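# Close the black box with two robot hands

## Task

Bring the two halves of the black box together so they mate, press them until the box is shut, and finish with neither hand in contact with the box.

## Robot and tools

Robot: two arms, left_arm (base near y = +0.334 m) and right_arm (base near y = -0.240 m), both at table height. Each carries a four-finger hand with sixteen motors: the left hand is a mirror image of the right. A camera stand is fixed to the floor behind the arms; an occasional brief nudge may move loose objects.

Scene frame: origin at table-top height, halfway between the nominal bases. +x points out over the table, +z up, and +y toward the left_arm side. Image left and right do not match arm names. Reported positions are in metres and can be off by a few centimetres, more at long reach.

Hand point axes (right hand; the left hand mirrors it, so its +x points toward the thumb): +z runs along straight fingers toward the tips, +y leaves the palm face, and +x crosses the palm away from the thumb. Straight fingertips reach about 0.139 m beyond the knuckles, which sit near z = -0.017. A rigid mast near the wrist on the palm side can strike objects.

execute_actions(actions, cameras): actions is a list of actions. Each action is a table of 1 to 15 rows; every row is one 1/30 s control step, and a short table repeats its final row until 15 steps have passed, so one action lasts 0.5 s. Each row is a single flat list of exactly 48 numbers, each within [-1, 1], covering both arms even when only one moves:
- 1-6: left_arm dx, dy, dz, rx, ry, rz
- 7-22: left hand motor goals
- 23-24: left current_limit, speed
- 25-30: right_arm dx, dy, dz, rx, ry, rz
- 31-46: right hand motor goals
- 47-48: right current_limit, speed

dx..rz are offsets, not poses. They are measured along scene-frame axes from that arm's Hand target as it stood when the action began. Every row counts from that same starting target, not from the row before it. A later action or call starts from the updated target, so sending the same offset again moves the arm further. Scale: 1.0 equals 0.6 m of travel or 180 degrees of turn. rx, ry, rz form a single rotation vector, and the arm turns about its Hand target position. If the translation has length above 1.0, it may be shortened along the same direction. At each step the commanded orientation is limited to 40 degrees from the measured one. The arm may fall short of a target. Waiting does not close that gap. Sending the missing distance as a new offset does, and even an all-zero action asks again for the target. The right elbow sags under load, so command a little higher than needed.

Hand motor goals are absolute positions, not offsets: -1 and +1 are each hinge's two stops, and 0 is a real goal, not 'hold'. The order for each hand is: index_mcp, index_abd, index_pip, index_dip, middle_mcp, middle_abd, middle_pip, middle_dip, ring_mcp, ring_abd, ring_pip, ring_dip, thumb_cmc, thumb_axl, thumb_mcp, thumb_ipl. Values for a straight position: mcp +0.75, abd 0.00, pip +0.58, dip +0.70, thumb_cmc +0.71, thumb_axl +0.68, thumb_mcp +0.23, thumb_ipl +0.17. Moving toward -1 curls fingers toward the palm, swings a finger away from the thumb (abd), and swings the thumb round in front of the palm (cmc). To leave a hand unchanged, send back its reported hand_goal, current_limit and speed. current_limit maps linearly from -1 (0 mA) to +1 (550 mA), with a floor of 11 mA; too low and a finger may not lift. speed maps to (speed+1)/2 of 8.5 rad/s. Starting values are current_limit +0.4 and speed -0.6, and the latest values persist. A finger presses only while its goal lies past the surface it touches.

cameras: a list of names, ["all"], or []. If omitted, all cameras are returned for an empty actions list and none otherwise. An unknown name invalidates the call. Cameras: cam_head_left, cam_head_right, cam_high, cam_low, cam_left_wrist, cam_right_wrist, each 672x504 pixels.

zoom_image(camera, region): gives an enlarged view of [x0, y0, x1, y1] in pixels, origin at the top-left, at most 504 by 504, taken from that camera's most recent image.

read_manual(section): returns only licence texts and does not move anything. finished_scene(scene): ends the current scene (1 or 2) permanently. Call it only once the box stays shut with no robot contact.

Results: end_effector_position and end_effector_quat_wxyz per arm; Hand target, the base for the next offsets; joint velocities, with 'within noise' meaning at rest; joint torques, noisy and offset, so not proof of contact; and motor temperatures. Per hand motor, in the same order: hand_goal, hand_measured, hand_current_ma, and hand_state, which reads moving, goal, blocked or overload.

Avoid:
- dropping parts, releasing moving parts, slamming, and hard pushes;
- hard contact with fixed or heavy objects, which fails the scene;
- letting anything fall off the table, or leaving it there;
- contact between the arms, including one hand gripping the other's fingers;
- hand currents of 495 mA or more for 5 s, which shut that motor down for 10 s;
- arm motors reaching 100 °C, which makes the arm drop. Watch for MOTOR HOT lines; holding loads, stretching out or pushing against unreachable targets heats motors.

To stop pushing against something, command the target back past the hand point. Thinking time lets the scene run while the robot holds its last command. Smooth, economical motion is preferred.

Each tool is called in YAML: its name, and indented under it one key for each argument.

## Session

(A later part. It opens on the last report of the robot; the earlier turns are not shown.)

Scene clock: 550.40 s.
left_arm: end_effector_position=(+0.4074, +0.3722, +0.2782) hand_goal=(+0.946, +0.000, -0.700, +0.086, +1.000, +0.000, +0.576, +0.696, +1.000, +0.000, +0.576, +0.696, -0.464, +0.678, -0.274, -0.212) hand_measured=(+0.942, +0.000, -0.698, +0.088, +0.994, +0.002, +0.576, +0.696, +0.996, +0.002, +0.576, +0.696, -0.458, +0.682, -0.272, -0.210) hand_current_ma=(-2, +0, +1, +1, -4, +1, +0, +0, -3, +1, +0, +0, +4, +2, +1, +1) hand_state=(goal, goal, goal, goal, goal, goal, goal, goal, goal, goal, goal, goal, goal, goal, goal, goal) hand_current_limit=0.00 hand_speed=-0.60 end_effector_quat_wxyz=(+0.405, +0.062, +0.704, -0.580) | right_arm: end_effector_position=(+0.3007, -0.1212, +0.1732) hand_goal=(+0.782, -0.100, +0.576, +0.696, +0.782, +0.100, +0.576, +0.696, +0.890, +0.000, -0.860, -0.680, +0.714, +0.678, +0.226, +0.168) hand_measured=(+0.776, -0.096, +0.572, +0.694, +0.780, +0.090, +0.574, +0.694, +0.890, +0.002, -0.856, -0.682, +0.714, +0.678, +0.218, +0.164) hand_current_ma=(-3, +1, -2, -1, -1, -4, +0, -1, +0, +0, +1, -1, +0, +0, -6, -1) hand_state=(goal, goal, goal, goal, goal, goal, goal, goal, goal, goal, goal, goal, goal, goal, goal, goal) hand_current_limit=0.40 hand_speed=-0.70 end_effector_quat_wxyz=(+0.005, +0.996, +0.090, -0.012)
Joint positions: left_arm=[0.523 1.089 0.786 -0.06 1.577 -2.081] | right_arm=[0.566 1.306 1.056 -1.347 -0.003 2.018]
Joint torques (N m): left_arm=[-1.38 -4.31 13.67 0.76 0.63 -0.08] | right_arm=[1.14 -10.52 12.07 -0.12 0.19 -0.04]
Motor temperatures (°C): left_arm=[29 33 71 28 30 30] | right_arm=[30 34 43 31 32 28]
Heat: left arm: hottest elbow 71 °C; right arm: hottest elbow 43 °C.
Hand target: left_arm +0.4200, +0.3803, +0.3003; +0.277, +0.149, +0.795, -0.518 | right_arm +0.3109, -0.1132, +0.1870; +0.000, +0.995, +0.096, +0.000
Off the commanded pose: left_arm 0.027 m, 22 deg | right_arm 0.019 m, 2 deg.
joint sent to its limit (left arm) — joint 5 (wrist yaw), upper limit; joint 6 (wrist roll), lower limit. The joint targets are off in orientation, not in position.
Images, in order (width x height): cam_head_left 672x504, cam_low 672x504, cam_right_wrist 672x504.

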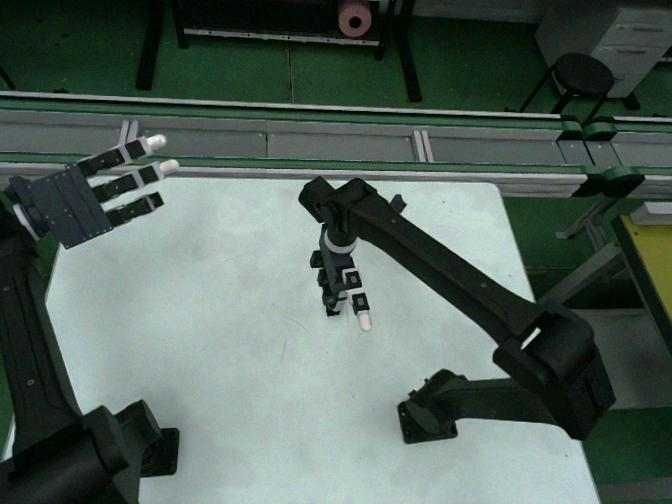

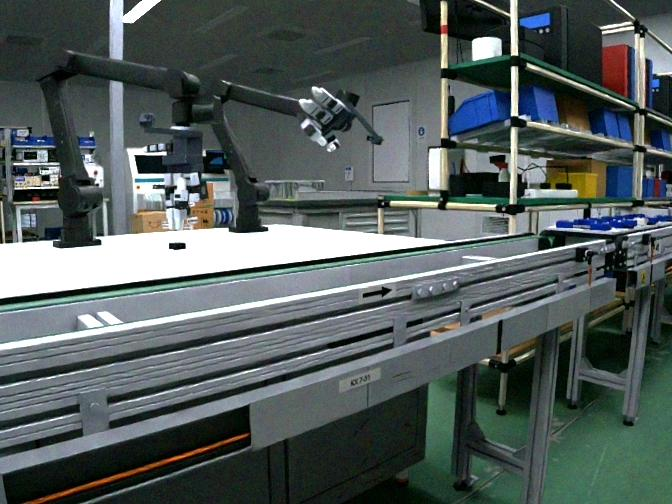

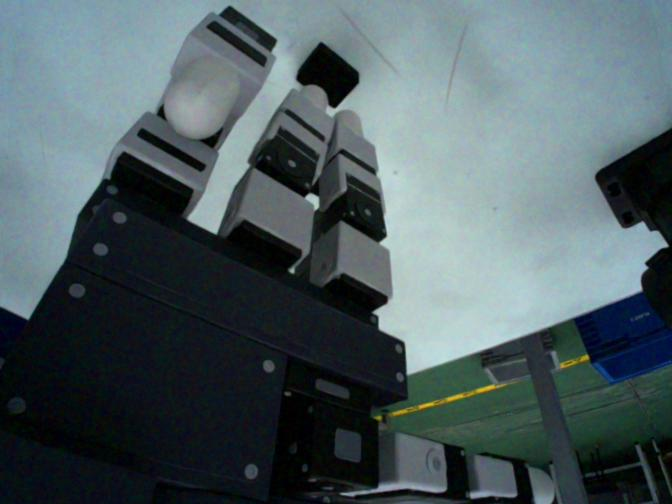

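execute_actions:
  actions:
    - [[0,0,0,0,0,0,0.945,0,-0.70,0.085,1,0,0.576,0.696,1,0,0.576,0.696,-0.465,0.678,-0.275,-0.212,0,-0.6,-0.0065,-0.0053,-0.06,0,0,0,0.778,0.19,0.576,0.696,0.778,-0.19,0.576,0.696,0.89,0,-0.86,-0.68,0.714,0.678,0.226,0.168,0.4,-0.5]]
  cameras: ["cam_right_wrist","cam_low"]

zoom_image:
  camera: "cam_right_wrist"
  region: [280, 20, 390, 130]

zoom_image:
  camera: "cam_low"
  region: [163, 222, 193, 252]

Scene clock: 552.57 s.
left_arm: end_effector_position=(+0.4074, +0.3722, +0.2782) hand_goal=(+0.946, +0.000, -0.700, +0.086, +1.000, +0.000, +0.576, +0.696, +1.000, +0.000, +0.576, +0.696, -0.464, +0.678, -0.274, -0.212) hand_measured=(+0.942, +0.000, -0.698, +0.088, +0.994, +0.002, +0.576, +0.696, +0.996, +0.002, +0.576, +0.696, -0.458, +0.682, -0.272, -0.210) hand_current_ma=(-2, +0, +1, +1, -4, +1, +0, +0, -3, +1, +0, +0, +4, +2, +1, +1) hand_state=(goal, goal, goal, goal, goal, goal, goal, goal, goal, goal, goal, goal, goal, goal, goal, goal) hand_current_limit=0.00 hand_speed=-0.60 end_effector_quat_wxyz=(+0.405, +0.062, +0.704, -0.580) | right_arm: end_effector_position=(+0.3025, -0.1201, +0.1555) hand_goal=(+0.778, +0.190, +0.576, +0.696, +0.778, -0.190, +0.576, +0.696, +0.890, +0.000, -0.860, -0.680, +0.714, +0.678, +0.226, +0.168) hand_measured=(+0.776, +0.184, +0.572, +0.694, +0.778, -0.184, +0.574, +0.694, +0.890, +0.002, -0.856, -0.682, +0.714, +0.678, +0.218, +0.164) hand_current_ma=(-1, -1, -1, -1, +0, +1, +0, -1, +0, +0, +1, -1, +0, +0, -6, -1) hand_state=(goal, goal, goal, goal, goal, goal, goal, goal, goal, goal, goal, goal, goal, goal, goal, goal) hand_current_limit=0.40 hand_speed=-0.50 end_effector_quat_wxyz=(-0.001, +0.996, +0.090, -0.001)
Joint positions: left_arm=[0.523 1.089 0.786 -0.06 1.577 -2.081] | right_arm=[0.566 1.306 1.013 -1.277 -0.003 2.018]
Joint torques (N m): left_arm=[-0.62 -4.78 13.76 0.53 0.65 -0.1] | right_arm=[1.38 -9.58 8.61 0.91 0.19 -0.05]
Motor temperatures (°C): left_arm=[29 33 71 28 30 30] | right_arm=[30 34 43 31 32 28]
Heat: left arm: hottest elbow 71 °C; right arm: hottest elbow 43 °C.
Hand target: left_arm +0.4200, +0.3803, +0.3003; +0.277, +0.149, +0.795, -0.518 | right_arm +0.3071, -0.1164, +0.1511; +0.000, +0.995, +0.095, +0.000
Off the commanded pose: left_arm 0.027 m, 22 deg | right_arm 0.007 m, 1 deg.
joint sent to its limit (left arm) — joint 5 (wrist yaw), upper limit; joint 6 (wrist roll), lower limit. The joint targets are off in orientation, not in position.
Images, in order (width x height): cam_low 672x504, cam_right_wrist 672x504.

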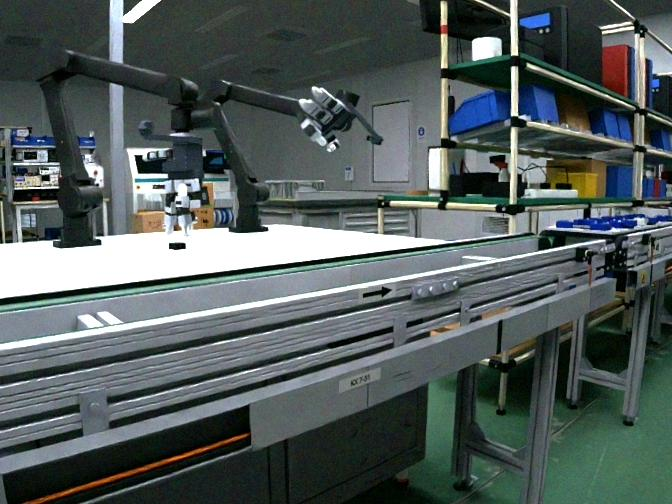

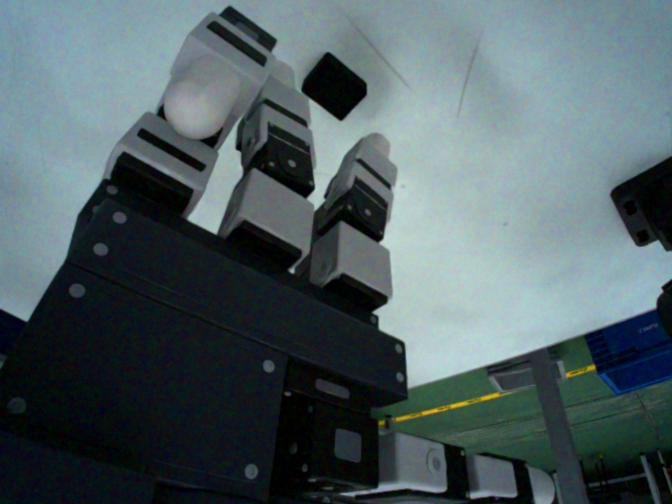

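Scaled by 4.582 from the camera's 672x504 image, which has a finer 960x720 frame.

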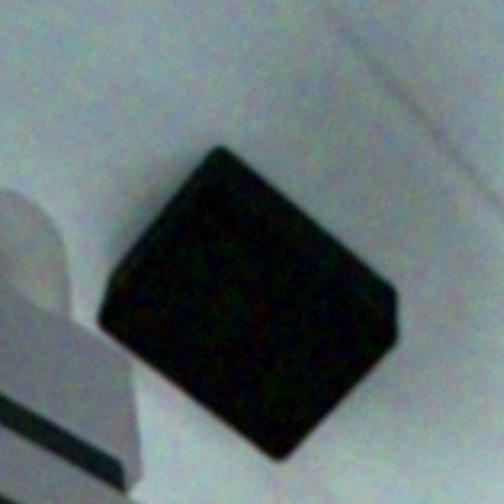

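Scaled by 16.800 from the camera's 672x504 image, which has a finer 960x720 frame.

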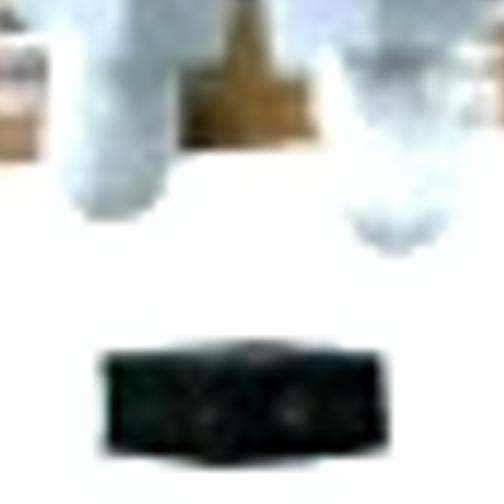

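execute_actions:
  actions:
    - [[0,0,0,0,0,0,0.945,0,-0.70,0.085,1,0,0.576,0.696,1,0,0.576,0.696,-0.465,0.678,-0.275,-0.212,0,-0.6,0,0,-0.034,0,0,0,0.778,0.17,0.576,0.696,0.778,-0.17,0.576,0.696,0.89,0,-0.86,-0.68,0.714,0.678,0.226,0.168,0.4,-0.5]]
    - [[0,0,0,0,0,0,0.945,0,-0.70,0.085,1,0,0.576,0.696,1,0,0.576,0.696,-0.465,0.678,-0.275,-0.212,0,-0.6,0,0,0,0,0,0,0.778,0.07,0.576,0.696,0.778,-0.07,0.576,0.696,0.89,0,-0.86,-0.68,0.714,0.678,0.226,0.168,0.4,-0.85]]
    - [[0,0,0,0,0,0,0.945,0,-0.70,0.085,1,0,0.576,0.696,1,0,0.576,0.696,-0.465,0.678,-0.275,-0.212,0,-0.6,0,0,0,0,0,0,0.778,-0.1,0.576,0.696,0.778,0.1,0.576,0.696,0.89,0,-0.86,-0.68,0.714,0.678,0.226,0.168,0.4,-0.85]]
  cameras: ["cam_right_wrist","cam_low"]

zoom_image:
  camera: "cam_low"
  region: [163, 222, 193, 252]

Scene clock: 555.27 s.
left_arm: end_effector_position=(+0.4074, +0.3722, +0.2782) hand_goal=(+0.946, +0.000, -0.700, +0.086, +1.000, +0.000, +0.576, +0.696, +1.000, +0.000, +0.576, +0.696, -0.464, +0.678, -0.274, -0.212) hand_measured=(+0.942, +0.000, -0.698, +0.088, +0.994, +0.002, +0.576, +0.696, +0.996, +0.002, +0.576, +0.696, -0.458, +0.682, -0.272, -0.210) hand_current_ma=(-2, +0, +1, +1, -4, +1, +0, +0, -3, +1, +0, +0, +4, +2, +1, +1) hand_state=(goal, goal, goal, goal, goal, goal, goal, goal, goal, goal, goal, goal, goal, goal, goal, goal) hand_current_limit=0.00 hand_speed=-0.60 end_effector_quat_wxyz=(+0.405, +0.062, +0.704, -0.580) | right_arm: end_effector_position=(+0.3024, -0.1200, +0.1341) hand_goal=(+0.778, -0.100, +0.576, +0.696, +0.778, +0.100, +0.576, +0.696, +0.890, +0.000, -0.860, -0.680, +0.714, +0.678, +0.226, +0.168) hand_measured=(+0.776, +0.052, +0.572, +0.694, +0.778, -0.054, +0.574, +0.694, +0.890, +0.002, -0.856, -0.682, +0.714, +0.678, +0.218, +0.164) hand_current_ma=(-1, +361, -1, -1, +0, -374, +0, -1, +0, +0, +1, -1, +0, +0, -6, -1) hand_state=(goal, blocked, goal, goal, goal, blocked, goal, goal, goal, goal, goal, goal, goal, goal, goal, goal) hand_current_limit=0.40 hand_speed=-0.85 end_effector_quat_wxyz=(-0.001, +0.996, +0.090, -0.002)
Joint positions: left_arm=[0.523 1.089 0.786 -0.06 1.577 -2.081] | right_arm=[0.566 1.328 0.973 -1.219 -0.003 2.018]
Joint torques (N m): left_arm=[-0.62 -4.6 13.65 0.7 0.62 -0.09] | right_arm=[1.67 -9.76 8.53 0.9 0.17 -0.06]
Motor temperatures (°C): left_arm=[29 33 71 28 30 30] | right_arm=[30 34 43 31 32 28]
Heat: left arm: hottest elbow 71 °C; right arm: hottest elbow 43 °C.
Hand target: left_arm +0.4200, +0.3803, +0.3003; +0.277, +0.149, +0.795, -0.518 | right_arm +0.3070, -0.1164, +0.1305; +0.000, +0.995, +0.096, +0.000
Off the commanded pose: left_arm 0.027 m, 22 deg | right_arm 0.007 m, 1 deg.
joint sent to its limit (left arm) — joint 5 (wrist yaw), upper limit; joint 6 (wrist roll), lower limit. The joint targets are off in orientation, not in position.
Images, in order (width x height): cam_low 672x504, cam_right_wrist 672x504.

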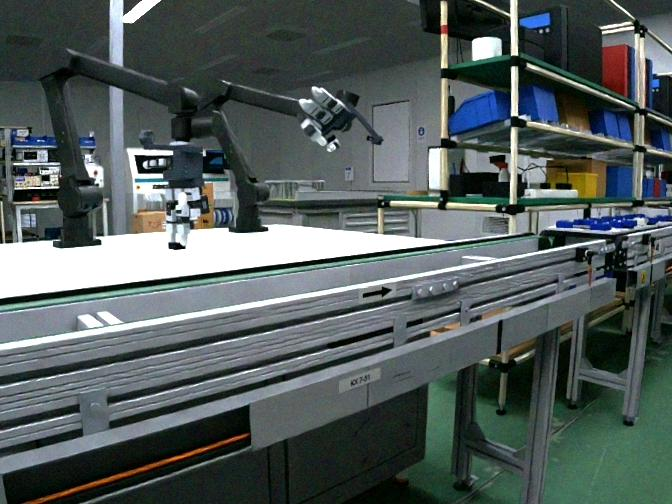

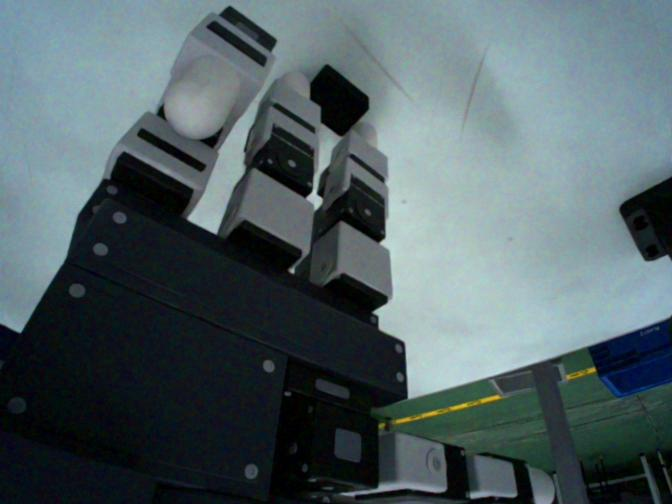

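Scaled by 16.800 from the camera's 672x504 image, which has a finer 960x720 frame.

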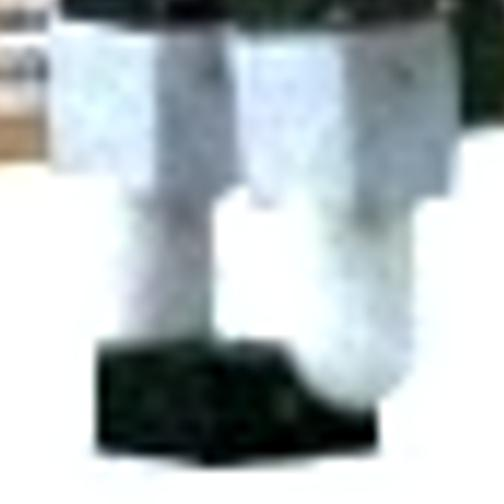

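execute_actions:
  actions:
    - [[0,0,0,0,0,0,0.945,0,-0.70,0.085,1,0,0.576,0.696,1,0,0.576,0.696,-0.465,0.678,-0.275,-0.212,0,-0.6,0.015,0.009,0.06,0,0,0,0.778,-0.1,0.576,0.696,0.778,0.1,0.576,0.696,0.89,0,-0.86,-0.68,0.714,0.678,0.226,0.168,0.4,-0.85]]
  cameras: ["cam_right_wrist","cam_low"]

zoom_image:
  camera: "cam_low"
  region: [163, 222, 193, 252]

Scene clock: 556.93 s.
left_arm: end_effector_position=(+0.4074, +0.3722, +0.2782) hand_goal=(+0.946, +0.000, -0.700, +0.086, +1.000, +0.000, +0.576, +0.696, +1.000, +0.000, +0.576, +0.696, -0.464, +0.678, -0.274, -0.212) hand_measured=(+0.942, +0.000, -0.698, +0.088, +0.994, +0.002, +0.576, +0.696, +0.996, +0.002, +0.576, +0.696, -0.458, +0.682, -0.272, -0.210) hand_current_ma=(-2, +0, +1, +1, -4, +1, +0, +0, -3, +1, +0, +0, +4, +2, +1, +1) hand_state=(goal, goal, goal, goal, goal, goal, goal, goal, goal, goal, goal, goal, goal, goal, goal, goal) hand_current_limit=0.00 hand_speed=-0.60 end_effector_quat_wxyz=(+0.405, +0.062, +0.704, -0.580) | right_arm: end_effector_position=(+0.3043, -0.1187, +0.1545) hand_goal=(+0.778, -0.100, +0.576, +0.696, +0.778, +0.100, +0.576, +0.696, +0.890, +0.000, -0.860, -0.680, +0.714, +0.678, +0.226, +0.168) hand_measured=(+0.776, +0.052, +0.572, +0.694, +0.778, -0.054, +0.574, +0.694, +0.890, +0.002, -0.856, -0.682, +0.714, +0.678, +0.218, +0.164) hand_current_ma=(-1, +361, -1, -1, +0, -374, +0, -1, +0, +0, +1, -1, +0, +0, -6, -1) hand_state=(goal, blocked, goal, goal, goal, blocked, goal, goal, goal, goal, goal, goal, goal, goal, goal, goal) hand_current_limit=0.40 hand_speed=-0.85 end_effector_quat_wxyz=(+0.004, +0.996, +0.091, -0.010)
Joint positions: left_arm=[0.523 1.089 0.786 -0.06 1.577 -2.081] | right_arm=[0.566 1.328 1.027 -1.29 -0.003 2.016]
Joint torques (N m): left_arm=[-0.73 -3.78 13.63 0.9 0.57 -0.16] | right_arm=[1.14 -10.52 11.96 -0.09 0.18 -0.04]
Motor temperatures (°C): left_arm=[29 33 71 28 30 30] | right_arm=[30 34 43 31 32 28]
Heat: left arm: hottest elbow 71 °C; right arm: hottest elbow 43 °C.
Hand target: left_arm +0.4200, +0.3803, +0.3003; +0.277, +0.149, +0.795, -0.518 | right_arm +0.3161, -0.1109, +0.1666; +0.000, +0.995, +0.096, +0.000
Off the commanded pose: left_arm 0.027 m, 22 deg | right_arm 0.018 m, 1 deg.
joint sent to its limit (left arm) — joint 5 (wrist yaw), upper limit; joint 6 (wrist roll), lower limit. The joint targets are off in orientation, not in position.
Images, in order (width x height): cam_low 672x504, cam_right_wrist 672x504.

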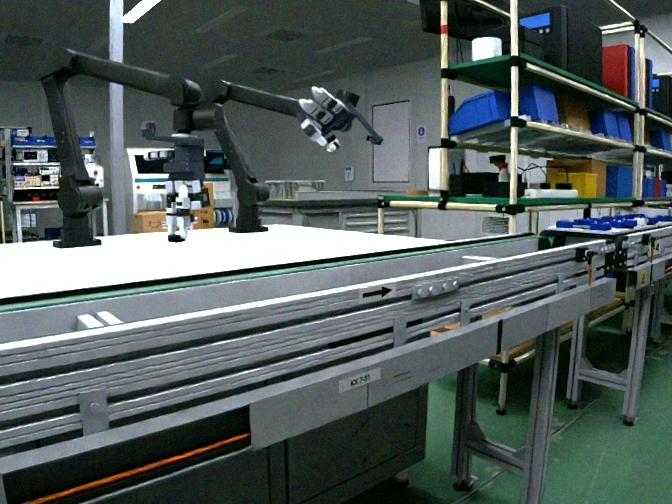

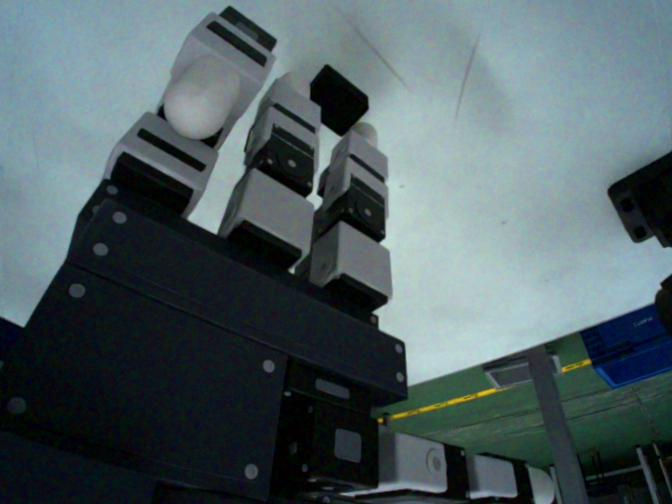

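Scaled by 16.800 from the camera's 672x504 image, which has a finer 960x720 frame.

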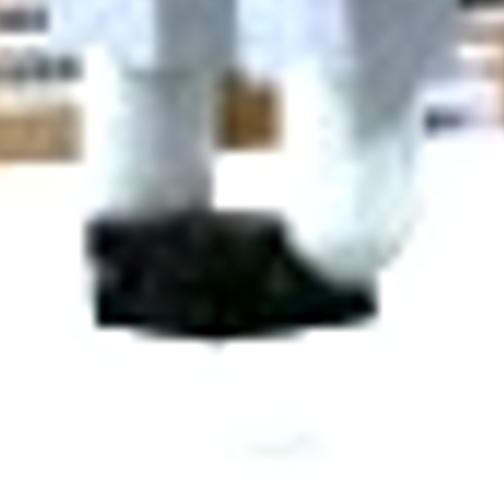

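execute_actions:
  actions:
    - [[0,0,0,0,0,0,0.945,0,-0.70,0.085,1,0,0.576,0.696,1,0,0.576,0.696,-0.465,0.678,-0.275,-0.212,0,-0.6,-0.015,-0.009,-0.054,0,0,0,0.778,-0.1,0.576,0.696,0.778,0.1,0.576,0.696,0.89,0,-0.86,-0.68,0.714,0.678,0.226,0.168,0.4,-0.85]]
    - [[0,0,0,0,0,0,0.945,0,-0.70,0.085,1,0,0.576,0.696,1,0,0.576,0.696,-0.465,0.678,-0.275,-0.212,0,-0.6,0,0,-0.006,0,0,0,0.778,-0.1,0.576,0.696,0.778,0.1,0.576,0.696,0.89,0,-0.86,-0.68,0.714,0.678,0.226,0.168,0.4,-0.85]]
  cameras: ["cam_right_wrist","cam_low"]

zoom_image:
  camera: "cam_low"
  region: [163, 222, 193, 252]

Scene clock: 559.40 s.
left_arm: end_effector_position=(+0.4074, +0.3722, +0.2782) hand_goal=(+0.946, +0.000, -0.700, +0.086, +1.000, +0.000, +0.576, +0.696, +1.000, +0.000, +0.576, +0.696, -0.464, +0.678, -0.274, -0.212) hand_measured=(+0.942, +0.000, -0.698, +0.088, +0.994, +0.002, +0.576, +0.696, +0.996, +0.002, +0.576, +0.696, -0.458, +0.682, -0.272, -0.210) hand_current_ma=(-2, +0, +1, +1, -4, +1, +0, +0, -3, +1, +0, +0, +4, +2, +1, +1) hand_state=(goal, goal, goal, goal, goal, goal, goal, goal, goal, goal, goal, goal, goal, goal, goal, goal) hand_current_limit=0.00 hand_speed=-0.60 end_effector_quat_wxyz=(+0.405, +0.062, +0.704, -0.580) | right_arm: end_effector_position=(+0.3033, -0.1195, +0.1348) hand_goal=(+0.778, -0.100, +0.576, +0.696, +0.778, +0.100, +0.576, +0.696, +0.890, +0.000, -0.860, -0.680, +0.714, +0.678, +0.226, +0.168) hand_measured=(+0.776, +0.052, +0.572, +0.694, +0.778, -0.054, +0.574, +0.694, +0.890, +0.002, -0.856, -0.682, +0.714, +0.678, +0.218, +0.164) hand_current_ma=(-1, +361, -1, -1, +0, -374, +0, -1, +0, +0, +1, -1, +0, +0, -6, -1) hand_state=(goal, blocked, goal, goal, goal, blocked, goal, goal, goal, goal, goal, goal, goal, goal, goal, goal) hand_current_limit=0.40 hand_speed=-0.85 end_effector_quat_wxyz=(-0.001, +0.996, +0.091, -0.001)
Joint positions: left_arm=[0.523 1.089 0.786 -0.06 1.577 -2.081] | right_arm=[0.566 1.328 0.975 -1.219 -0.003 2.016]
Joint torques (N m): left_arm=[-0.62 -4.19 13.68 0.68 0.57 -0.09] | right_arm=[1.49 -9.88 8.28 0.91 0.18 -0.04]
Motor temperatures (°C): left_arm=[29 33 72 28 30 30] | right_arm=[30 34 44 31 32 28]
Heat: left arm: hottest elbow 72 °C; right arm: hottest elbow 44 °C.
Hand target: left_arm +0.4200, +0.3803, +0.3003; +0.277, +0.149, +0.795, -0.518 | right_arm +0.3070, -0.1163, +0.1306; +0.000, +0.995, +0.096, +0.000
Off the commanded pose: left_arm 0.027 m, 22 deg | right_arm 0.006 m, 1 deg.
joint sent to its limit (left arm) — joint 5 (wrist yaw), upper limit; joint 6 (wrist roll), lower limit. The joint targets are off in orientation, not in position.
Images, in order (width x height): cam_low 672x504, cam_right_wrist 672x504.

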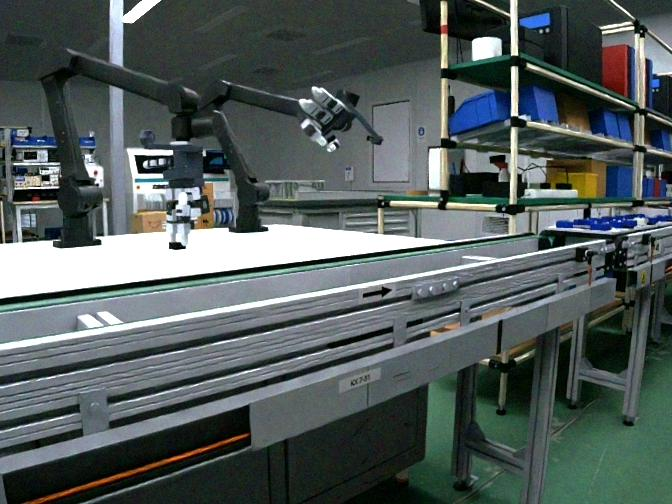

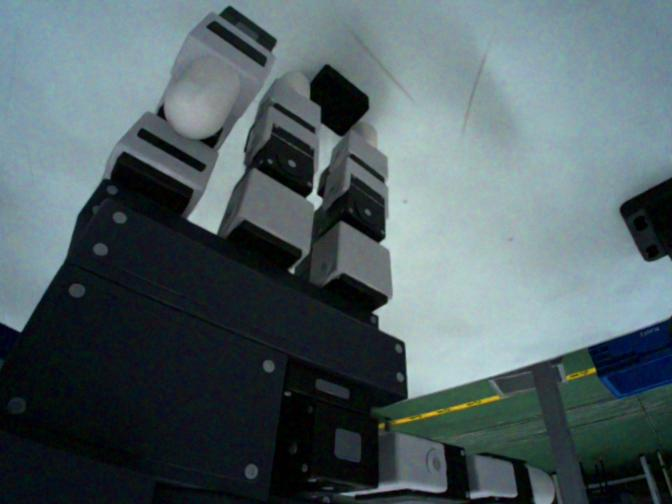

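Scaled by 16.800 from the camera's 672x504 image, which has a finer 960x720 frame.

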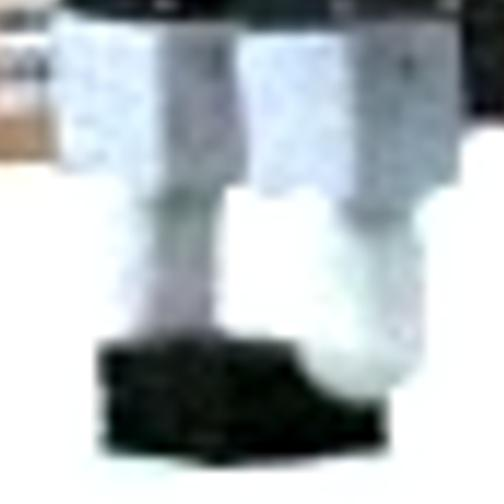

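execute_actions:
  actions:
    - [[0,0,0,0,0,0,0.945,0,-0.70,0.085,1,0,0.576,0.696,1,0,0.576,0.696,-0.465,0.678,-0.275,-0.212,0,-0.6,0,0,-0.01,0,0,0,0.778,-0.1,0.576,0.696,0.778,0.1,0.576,0.696,0.89,0,-0.86,-0.68,0.714,0.678,0.226,0.168,0.4,-0.85]]
    - [[0,0,0,0,0,0,0.945,0,-0.70,0.085,1,0,0.576,0.696,1,0,0.576,0.696,-0.465,0.678,-0.275,-0.212,0,-0.6,0,0,0.008,0,0,0,0.778,0.2,0.576,0.696,0.778,-0.22,0.576,0.696,0.89,0,-0.86,-0.68,0.714,0.678,0.226,0.168,0.4,-0.8]]
    - [[0,0,0,0,0,0,0.945,0,-0.70,0.085,1,0,0.576,0.696,1,0,0.576,0.696,-0.465,0.678,-0.275,-0.212,0,-0.6,0.015,0.009,0.085,0,0,0,0.778,0.2,0.576,0.696,0.778,-0.22,0.576,0.696,0.89,0,-0.86,-0.68,0.714,0.678,0.226,0.168,0.4,-0.7]]
    - [[0,0,0,0,0,0,0.945,0,-0.70,0.085,1,0,0.576,0.696,1,0,0.576,0.696,-0.465,0.678,-0.275,-0.212,0,-0.6,-0.013,-0.0083,-0.05,0,0,0,0.778,-0.1,0.576,0.696,0.778,0.1,0.576,0.696,0.89,0,-0.86,-0.68,0.714,0.678,0.226,0.168,0.4,-0.5]]
  cameras: ["cam_right_wrist","cam_low"]

zoom_image:
  camera: "cam_low"
  region: [163, 222, 193, 252]

zoom_image:
  camera: "cam_right_wrist"
  region: [280, 20, 390, 130]

Scene clock: 563.53 s.
left_arm: end_effector_position=(+0.4074, +0.3722, +0.2782) hand_goal=(+0.946, +0.000, -0.700, +0.086, +1.000, +0.000, +0.576, +0.696, +1.000, +0.000, +0.576, +0.696, -0.464, +0.678, -0.274, -0.212) hand_measured=(+0.942, +0.000, -0.698, +0.088, +0.994, +0.002, +0.576, +0.696, +0.996, +0.002, +0.576, +0.696, -0.458, +0.682, -0.272, -0.210) hand_current_ma=(-2, +0, +1, +1, -4, +1, +0, +0, -3, +1, +0, +0, +4, +2, +1, +1) hand_state=(goal, goal, goal, goal, goal, goal, goal, goal, goal, goal, goal, goal, goal, goal, goal, goal) hand_current_limit=0.00 hand_speed=-0.60 end_effector_quat_wxyz=(+0.405, +0.062, +0.704, -0.580) | right_arm: end_effector_position=(+0.3041, -0.1189, +0.1501) hand_goal=(+0.778, -0.100, +0.576, +0.696, +0.778, +0.100, +0.576, +0.696, +0.890, +0.000, -0.860, -0.680, +0.714, +0.678, +0.226, +0.168) hand_measured=(+0.776, -0.094, +0.572, +0.694, +0.778, +0.092, +0.574, +0.694, +0.890, +0.002, -0.856, -0.682, +0.714, +0.678, +0.218, +0.164) hand_current_ma=(-1, +2, -1, -1, +0, -3, +0, -1, +0, +0, +1, -1, +0, +0, -6, -1) hand_state=(goal, goal, goal, goal, goal, goal, goal, goal, goal, goal, goal, goal, goal, goal, goal, goal) hand_current_limit=0.40 hand_speed=-0.50 end_effector_quat_wxyz=(+0.003, +0.996, +0.091, -0.008)
Joint positions: left_arm=[0.523 1.089 0.786 -0.06 1.577 -2.081] | right_arm=[0.566 1.328 1.015 -1.275 -0.003 2.016]
Joint torques (N m): left_arm=[0.03 -3.66 13.6 0.79 0.62 -0.13] | right_arm=[1.38 -11.4 8.57 0.9 0.18 -0.04]
Motor temperatures (°C): left_arm=[29 33 72 28 30 30] | right_arm=[30 34 44 31 32 28]
Heat: left arm: hottest elbow 72 °C; right arm: hottest elbow 44 °C.
Hand target: left_arm +0.4200, +0.3803, +0.3003; +0.277, +0.149, +0.795, -0.518 | right_arm +0.3083, -0.1159, +0.1505; -0.001, +0.995, +0.096, +0.000
Off the commanded pose: left_arm 0.027 m, 22 deg | right_arm 0.005 m, 1 deg.
joint sent to its limit (left arm) — joint 5 (wrist yaw), upper limit; joint 6 (wrist roll), lower limit. The joint targets are off in orientation, not in position.
Images, in order (width x height): cam_low 672x504, cam_right_wrist 672x504.

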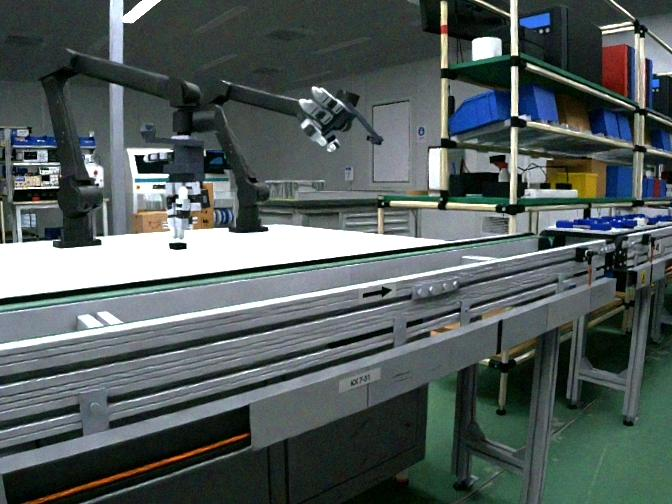

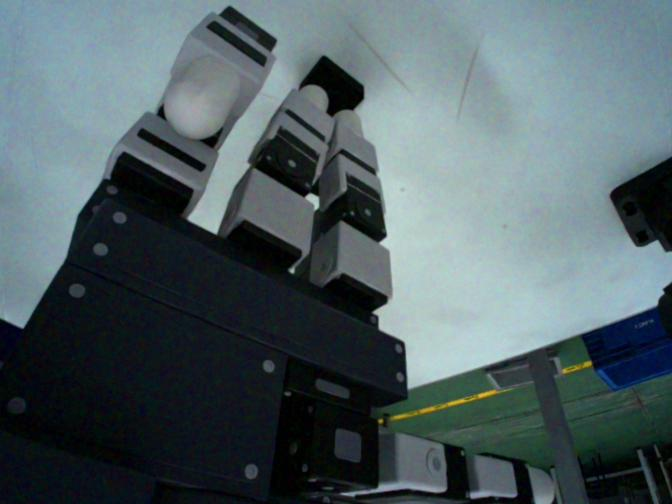

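Scaled by 16.800 from the camera's 672x504 image, which has a finer 960x720 frame.

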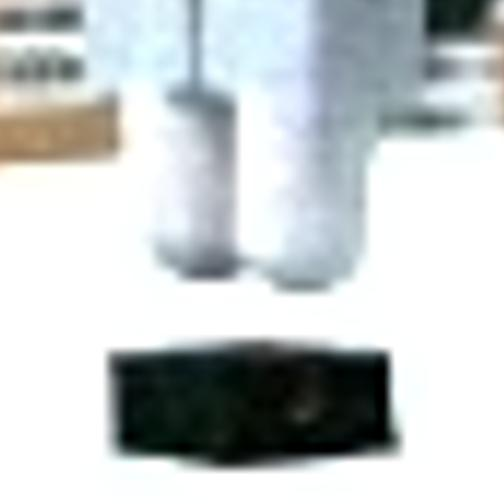

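Scaled by 4.582 from the camera's 672x504 image, which has a finer 960x720 frame.

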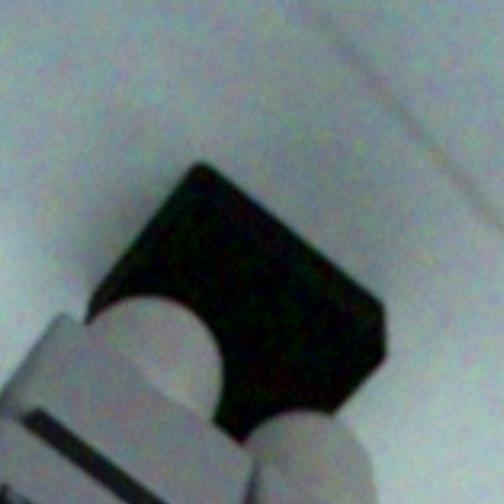

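zoom_image:
  camera: "cam_low"
  region: [166, 238, 190, 253]

zoom_image:
  camera: "cam_right_wrist"
  region: [295, 50, 375, 115]

Scaled by 21.000 from the camera's 672x504 image, which has a finer 960x720 frame.

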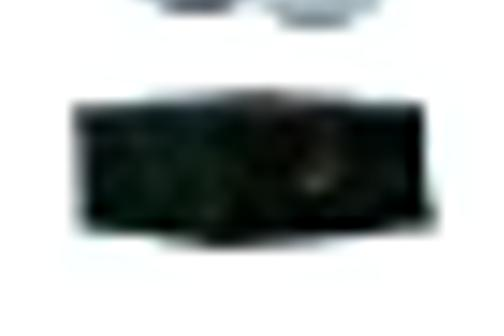

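Scaled by 6.300 from the camera's 672x504 image, which has a finer 960x720 frame.

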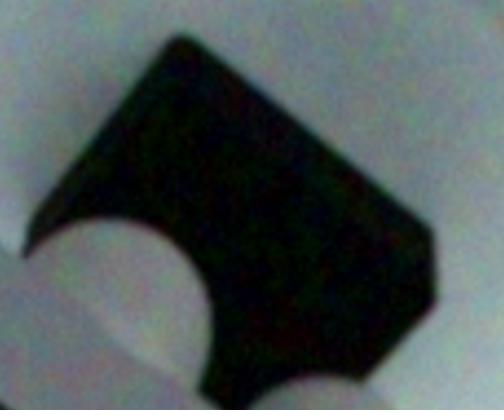

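execute_actions:
  actions:
    - [[0,0,0,0,0,0,0.945,0,-0.70,0.085,1,0,0.576,0.696,1,0,0.576,0.696,-0.465,0.678,-0.275,-0.212,0,-0.6,-0.002,-0.001,-0.03,0,0,0,0.778,-0.1,0.576,0.696,0.778,0.1,0.576,0.696,0.89,0,-0.86,-0.68,0.714,0.678,0.226,0.168,0.4,-0.5]]
    - [[0,0,0,0,0,0,0.945,0,-0.70,0.085,1,0,0.576,0.696,1,0,0.576,0.696,-0.465,0.678,-0.275,-0.212,0,-0.6,-0.003,-0.001,-0.04,0,0,0,0.778,-0.1,0.576,0.696,0.778,0.1,0.576,0.696,0.89,0,-0.86,-0.68,0.714,0.678,0.226,0.168,0.4,-0.5]]
    - [[0,0,0,0,0,0,0.945,0,-0.70,0.085,1,0,0.576,0.696,1,0,0.576,0.696,-0.465,0.678,-0.275,-0.212,0,-0.6,-0.003,-0.001,-0.04,0,0,0,0.778,-0.1,0.576,0.696,0.778,0.1,0.576,0.696,0.89,0,-0.86,-0.68,0.714,0.678,0.226,0.168,0.4,-0.5]]
  cameras: ["cam_right_wrist","cam_low"]

zoom_image:
  camera: "cam_low"
  region: [163, 222, 193, 252]

zoom_image:
  camera: "cam_low"
  region: [166, 238, 190, 253]

Scene clock: 589.83 s.
left_arm: end_effector_position=(+0.4074, +0.3722, +0.2782) hand_goal=(+0.946, +0.000, -0.700, +0.086, +1.000, +0.000, +0.576, +0.696, +1.000, +0.000, +0.576, +0.696, -0.464, +0.678, -0.274, -0.212) hand_measured=(+0.942, +0.000, -0.698, +0.088, +0.994, +0.002, +0.576, +0.696, +0.996, +0.002, +0.576, +0.696, -0.458, +0.682, -0.272, -0.210) hand_current_ma=(-2, +0, +1, +1, -4, +1, +0, +0, -3, +1, +0, +0, +4, +2, +1, +1) hand_state=(goal, goal, goal, goal, goal, goal, goal, goal, goal, goal, goal, goal, goal, goal, goal, goal) hand_current_limit=0.00 hand_speed=-0.60 end_effector_quat_wxyz=(+0.405, +0.062, +0.704, -0.580) | right_arm: end_effector_position=(+0.3030, -0.1175, +0.1340) hand_goal=(+0.778, -0.100, +0.576, +0.696, +0.778, +0.100, +0.576, +0.696, +0.890, +0.000, -0.860, -0.680, +0.714, +0.678, +0.226, +0.168) hand_measured=(+0.754, -0.042, +0.556, +0.686, +0.772, +0.104, +0.574, +0.694, +0.890, +0.002, -0.856, -0.682, +0.714, +0.678, +0.218, +0.164) hand_current_ma=(-26, +75, -17, -6, -2, +1, +0, +0, +0, +0, +1, -1, +0, +0, -6, -1) hand_state=(blocked, blocked, goal, goal, goal, goal, goal, goal, goal, goal, goal, goal, goal, goal, goal, goal) hand_current_limit=0.40 hand_speed=-0.50 end_effector_quat_wxyz=(-0.020, +0.995, +0.091, +0.021)
Joint positions: left_arm=[0.523 1.089 0.786 -0.06 1.577 -2.081] | right_arm=[0.566 1.288 0.947 -1.172 -0.013 2.016]
Joint torques (N m): left_arm=[-0.21 -3.9 13.71 0.66 0.61 -0.13] | right_arm=[1.49 -3.49 3.37 3.56 0.49 -0.02]
Motor temperatures (°C): left_arm=[29 33 73 28 30 30] | right_arm=[30 35 45 31 32 28]
Heat: left arm: hottest elbow 73 °C; right arm: hottest elbow 45 °C.
Hand target: left_arm +0.4200, +0.3803, +0.3003; +0.277, +0.149, +0.795, -0.518 | right_arm +0.3034, -0.1177, +0.0843; -0.001, +0.995, +0.096, +0.000
Off the commanded pose: left_arm 0.027 m, 22 deg | right_arm 0.050 m, 3 deg.
joint sent to its limit (left arm) — joint 5 (wrist yaw), upper limit; joint 6 (wrist roll), lower limit. The joint targets are off in orientation, not in position.
Images, in order (width x height): cam_low 672x504, cam_right_wrist 672x504.

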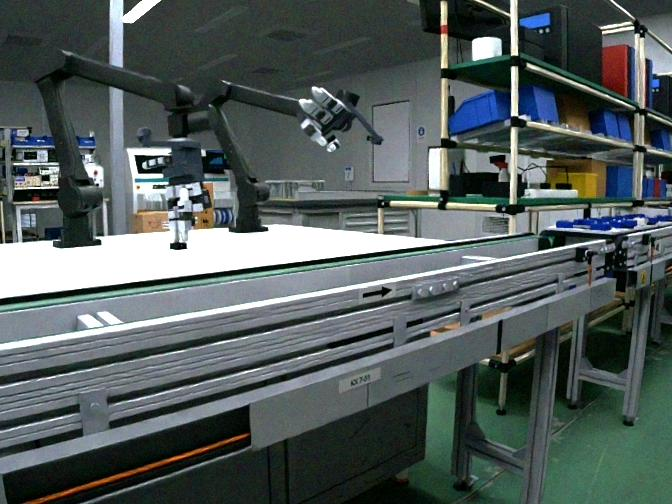

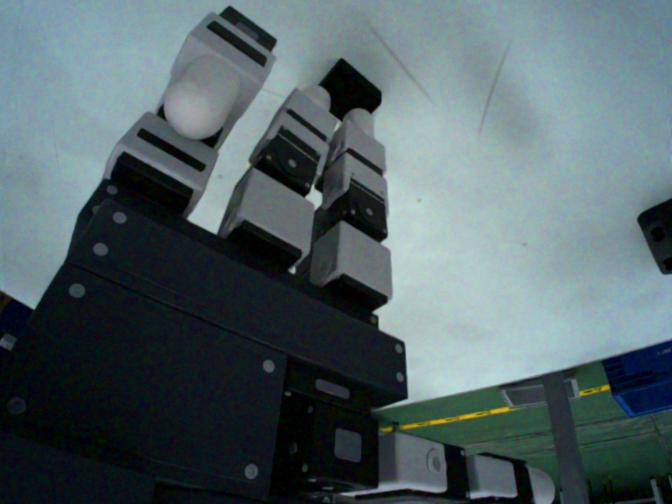

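Scaled by 16.800 from the camera's 672x504 image, which has a finer 960x720 frame.

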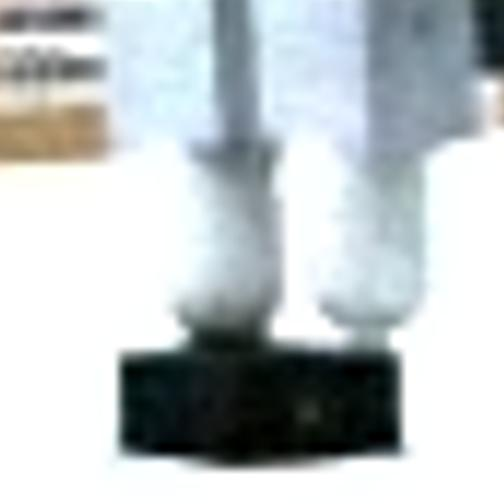

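Scaled by 21.000 from the camera's 672x504 image, which has a finer 960x720 frame.

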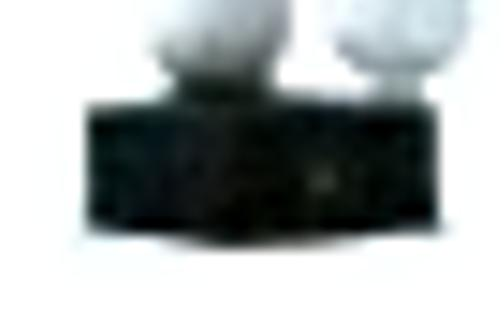

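execute_actions:
  actions:
    - [[0,0,0,0,0,0,0.945,0,-0.70,0.085,1,0,0.576,0.696,1,0,0.576,0.696,-0.465,0.678,-0.275,-0.212,0,-0.6,0.005,0.002,0.08,0,0,0,0.778,-0.1,0.576,0.696,0.778,0.1,0.576,0.696,0.89,0,-0.86,-0.68,0.714,0.678,0.226,0.168,0.4,-0.5]]
    - [[0,0,0,0,0,0,0.945,0,-0.70,0.085,1,0,0.576,0.696,1,0,0.576,0.696,-0.465,0.678,-0.275,-0.212,0,-0.6,0.027,0.01,0.08,0,0,0,0.778,-0.1,0.576,0.696,0.778,0.1,0.576,0.696,0.89,0,-0.86,-0.68,0.714,0.678,0.226,0.168,0.4,-0.5]]
    - [[0,0,0,0,0,0,0.945,0,-0.70,0.085,1,0,0.576,0.696,1,0,0.576,0.696,-0.465,0.678,-0.275,-0.212,0,-0.6,0,0,-0.05,0,0,0,0.778,-0.1,0.576,0.696,0.778,0.1,0.576,0.696,0.89,0,-0.86,-0.68,0.714,0.678,0.226,0.168,0.4,-0.5]]
  cameras: ["cam_right_wrist","cam_low"]

zoom_image:
  camera: "cam_low"
  region: [163, 222, 193, 252]

zoom_image:
  camera: "cam_right_wrist"
  region: [280, 20, 390, 130]

Scene clock: 594.03 s.
left_arm: end_effector_position=(+0.4074, +0.3722, +0.2782) hand_goal=(+0.946, +0.000, -0.700, +0.086, +1.000, +0.000, +0.576, +0.696, +1.000, +0.000, +0.576, +0.696, -0.464, +0.678, -0.274, -0.212) hand_measured=(+0.942, +0.000, -0.698, +0.088, +0.994, +0.002, +0.576, +0.696, +0.996, +0.002, +0.576, +0.696, -0.458, +0.682, -0.272, -0.210) hand_current_ma=(-2, +0, +1, +1, -4, +1, +0, +0, -3, +1, +0, +0, +4, +2, +1, +1) hand_state=(goal, goal, goal, goal, goal, goal, goal, goal, goal, goal, goal, goal, goal, goal, goal, goal) hand_current_limit=0.00 hand_speed=-0.60 end_effector_quat_wxyz=(+0.405, +0.062, +0.704, -0.580) | right_arm: end_effector_position=(+0.3163, -0.1106, +0.1549) hand_goal=(+0.778, -0.100, +0.576, +0.696, +0.778, +0.100, +0.576, +0.696, +0.890, +0.000, -0.860, -0.680, +0.714, +0.678, +0.226, +0.168) hand_measured=(+0.770, -0.092, +0.570, +0.692, +0.776, +0.094, +0.574, +0.694, +0.890, +0.002, -0.856, -0.682, +0.714, +0.678, +0.218, +0.164) hand_current_ma=(-4, +3, -2, -1, +0, -2, +0, +0, +0, +0, +1, -1, +0, +0, -6, -1) hand_state=(goal, goal, goal, goal, goal, goal, goal, goal, goal, goal, goal, goal, goal, goal, goal, goal) hand_current_limit=0.40 hand_speed=-0.50 end_effector_quat_wxyz=(-0.001, +0.995, +0.096, -0.001)
Joint positions: left_arm=[0.523 1.089 0.786 -0.06 1.577 -2.081] | right_arm=[0.566 1.35 1.052 -1.273 -0.003 2.007]
Joint torques (N m): left_arm=[-0.67 -4.37 13.6 0.83 0.65 -0.11] | right_arm=[0.62 -10.34 8.59 0.87 0.17 -0.07]
Motor temperatures (°C): left_arm=[29 33 73 28 30 30] | right_arm=[30 35 44 31 32 28]
Heat: left arm: hottest elbow 73 °C; right arm: hottest elbow 44 °C.
Hand target: left_arm +0.4200, +0.3803, +0.3003; +0.277, +0.149, +0.795, -0.518 | right_arm +0.3225, -0.1105, +0.1504; +0.000, +0.995, +0.095, +0.000
Off the commanded pose: left_arm 0.027 m, 22 deg | right_arm 0.008 m, 0 deg.
joint sent to its limit (left arm) — joint 5 (wrist yaw), upper limit; joint 6 (wrist roll), lower limit. The joint targets are off in orientation, not in position.
Images, in order (width x height): cam_low 672x504, cam_right_wrist 672x504.

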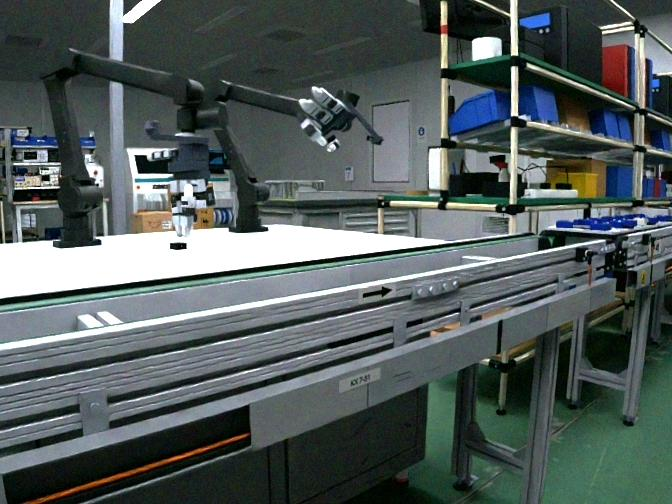

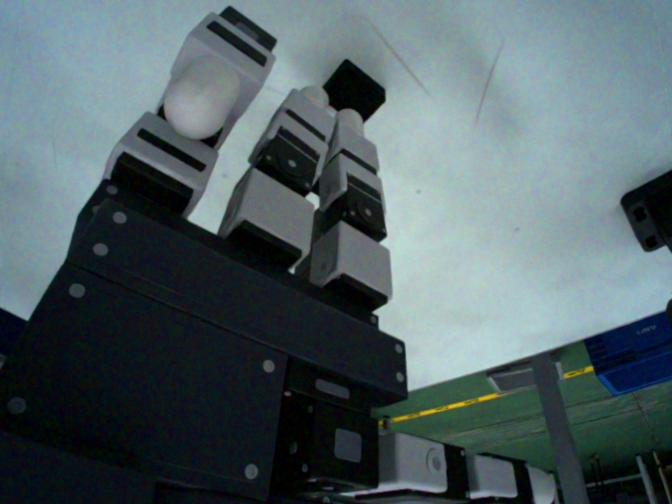

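Scaled by 16.800 from the camera's 672x504 image, which has a finer 960x720 frame.

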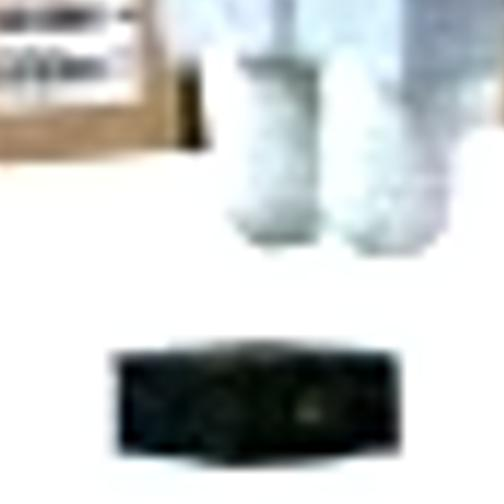

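Scaled by 4.582 from the camera's 672x504 image, which has a finer 960x720 frame.

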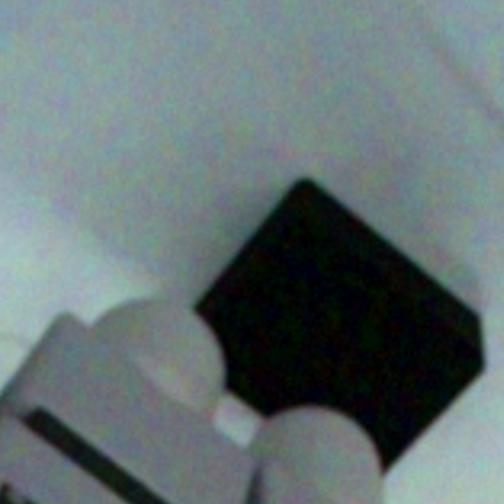

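execute_actions:
  actions: []
  cameras: ["cam_head_left","cam_low","cam_right_wrist"]

Scene clock: 597.90 s.
left_arm: end_effector_position=(+0.4074, +0.3722, +0.2782) hand_goal=(+0.946, +0.000, -0.700, +0.086, +1.000, +0.000, +0.576, +0.696, +1.000, +0.000, +0.576, +0.696, -0.464, +0.678, -0.274, -0.212) hand_measured=(+0.942, +0.000, -0.698, +0.088, +0.994, +0.002, +0.576, +0.696, +0.996, +0.002, +0.576, +0.696, -0.458, +0.682, -0.272, -0.210) hand_current_ma=(-2, +0, +1, +1, -4, +1, +0, +0, -3, +1, +0, +0, +4, +2, +1, +1) hand_state=(goal, goal, goal, goal, goal, goal, goal, goal, goal, goal, goal, goal, goal, goal, goal, goal) hand_current_limit=0.00 hand_speed=-0.60 end_effector_quat_wxyz=(+0.405, +0.062, +0.704, -0.580) | right_arm: end_effector_position=(+0.3164, -0.1106, +0.1549) hand_goal=(+0.778, -0.100, +0.576, +0.696, +0.778, +0.100, +0.576, +0.696, +0.890, +0.000, -0.860, -0.680, +0.714, +0.678, +0.226, +0.168) hand_measured=(+0.770, -0.092, +0.570, +0.692, +0.776, +0.094, +0.574, +0.694, +0.890, +0.002, -0.856, -0.682, +0.714, +0.678, +0.218, +0.164) hand_current_ma=(-4, +3, -2, -1, +0, -2, +0, +0, +0, +0, +1, -1, +0, +0, -6, -1) hand_state=(goal, goal, goal, goal, goal, goal, goal, goal, goal, goal, goal, goal, goal, goal, goal, goal) hand_current_limit=0.40 hand_speed=-0.50 end_effector_quat_wxyz=(-0.001, +0.995, +0.096, -0.001)
Joint positions: left_arm=[0.523 1.089 0.786 -0.06 1.577 -2.081] | right_arm=[0.566 1.35 1.052 -1.273 -0.003 2.007]
Joint velocities: within noise
Joint torques (N m): left_arm=[-0.5 -3.43 13.64 0.83 0.62 -0.08] | right_arm=[0.44 -10.23 8.65 0.94 0.17 -0.08]
Motor temperatures (°C): left_arm=[29 33 73 28 30 30] | right_arm=[30 35 44 31 32 28]
Heat: left arm: hottest elbow 73 °C; right arm: hottest elbow 44 °C.
Hand target: left_arm +0.4200, +0.3803, +0.3003; +0.277, +0.149, +0.795, -0.518 | right_arm +0.3225, -0.1105, +0.1504; +0.000, +0.995, +0.096, +0.000
Off the commanded pose: left_arm 0.027 m, 22 deg | right_arm 0.008 m, 0 deg.
Images, in order (width x height): cam_head_left 672x504, cam_low 672x504, cam_right_wrist 672x504.

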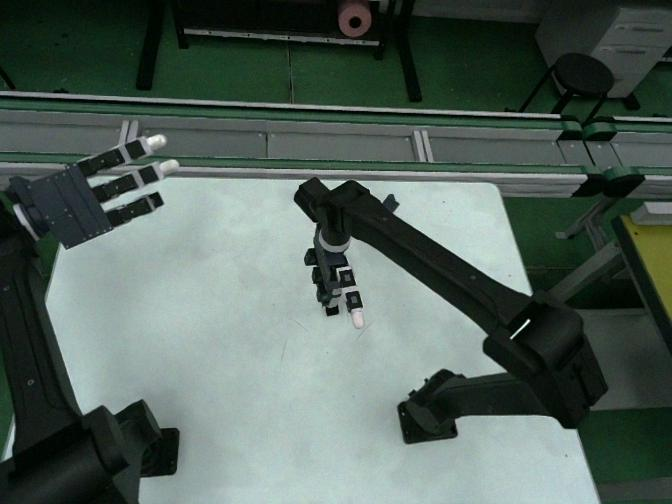

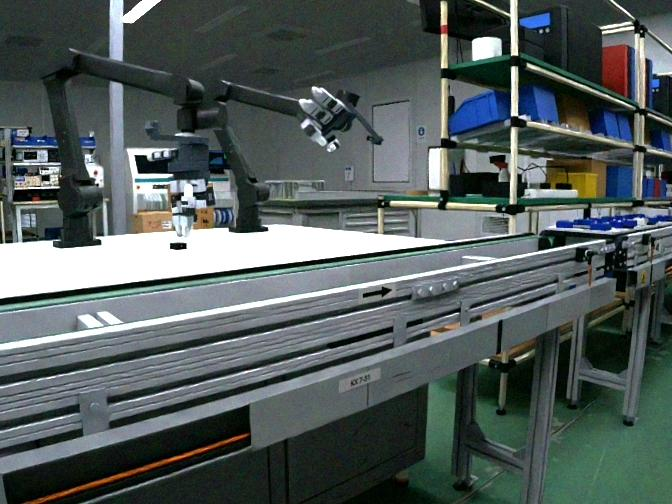

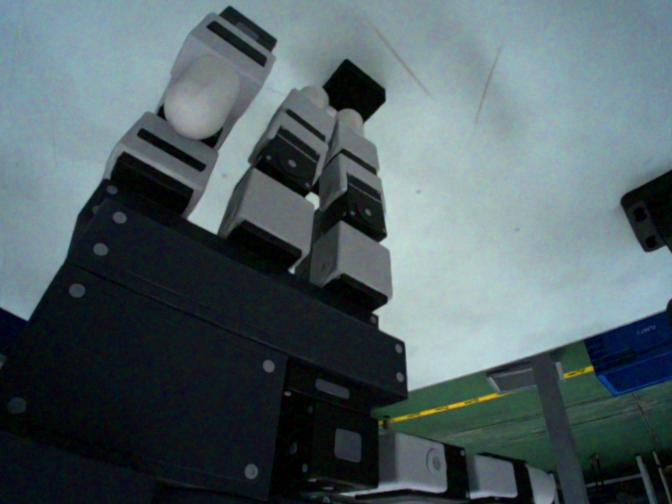

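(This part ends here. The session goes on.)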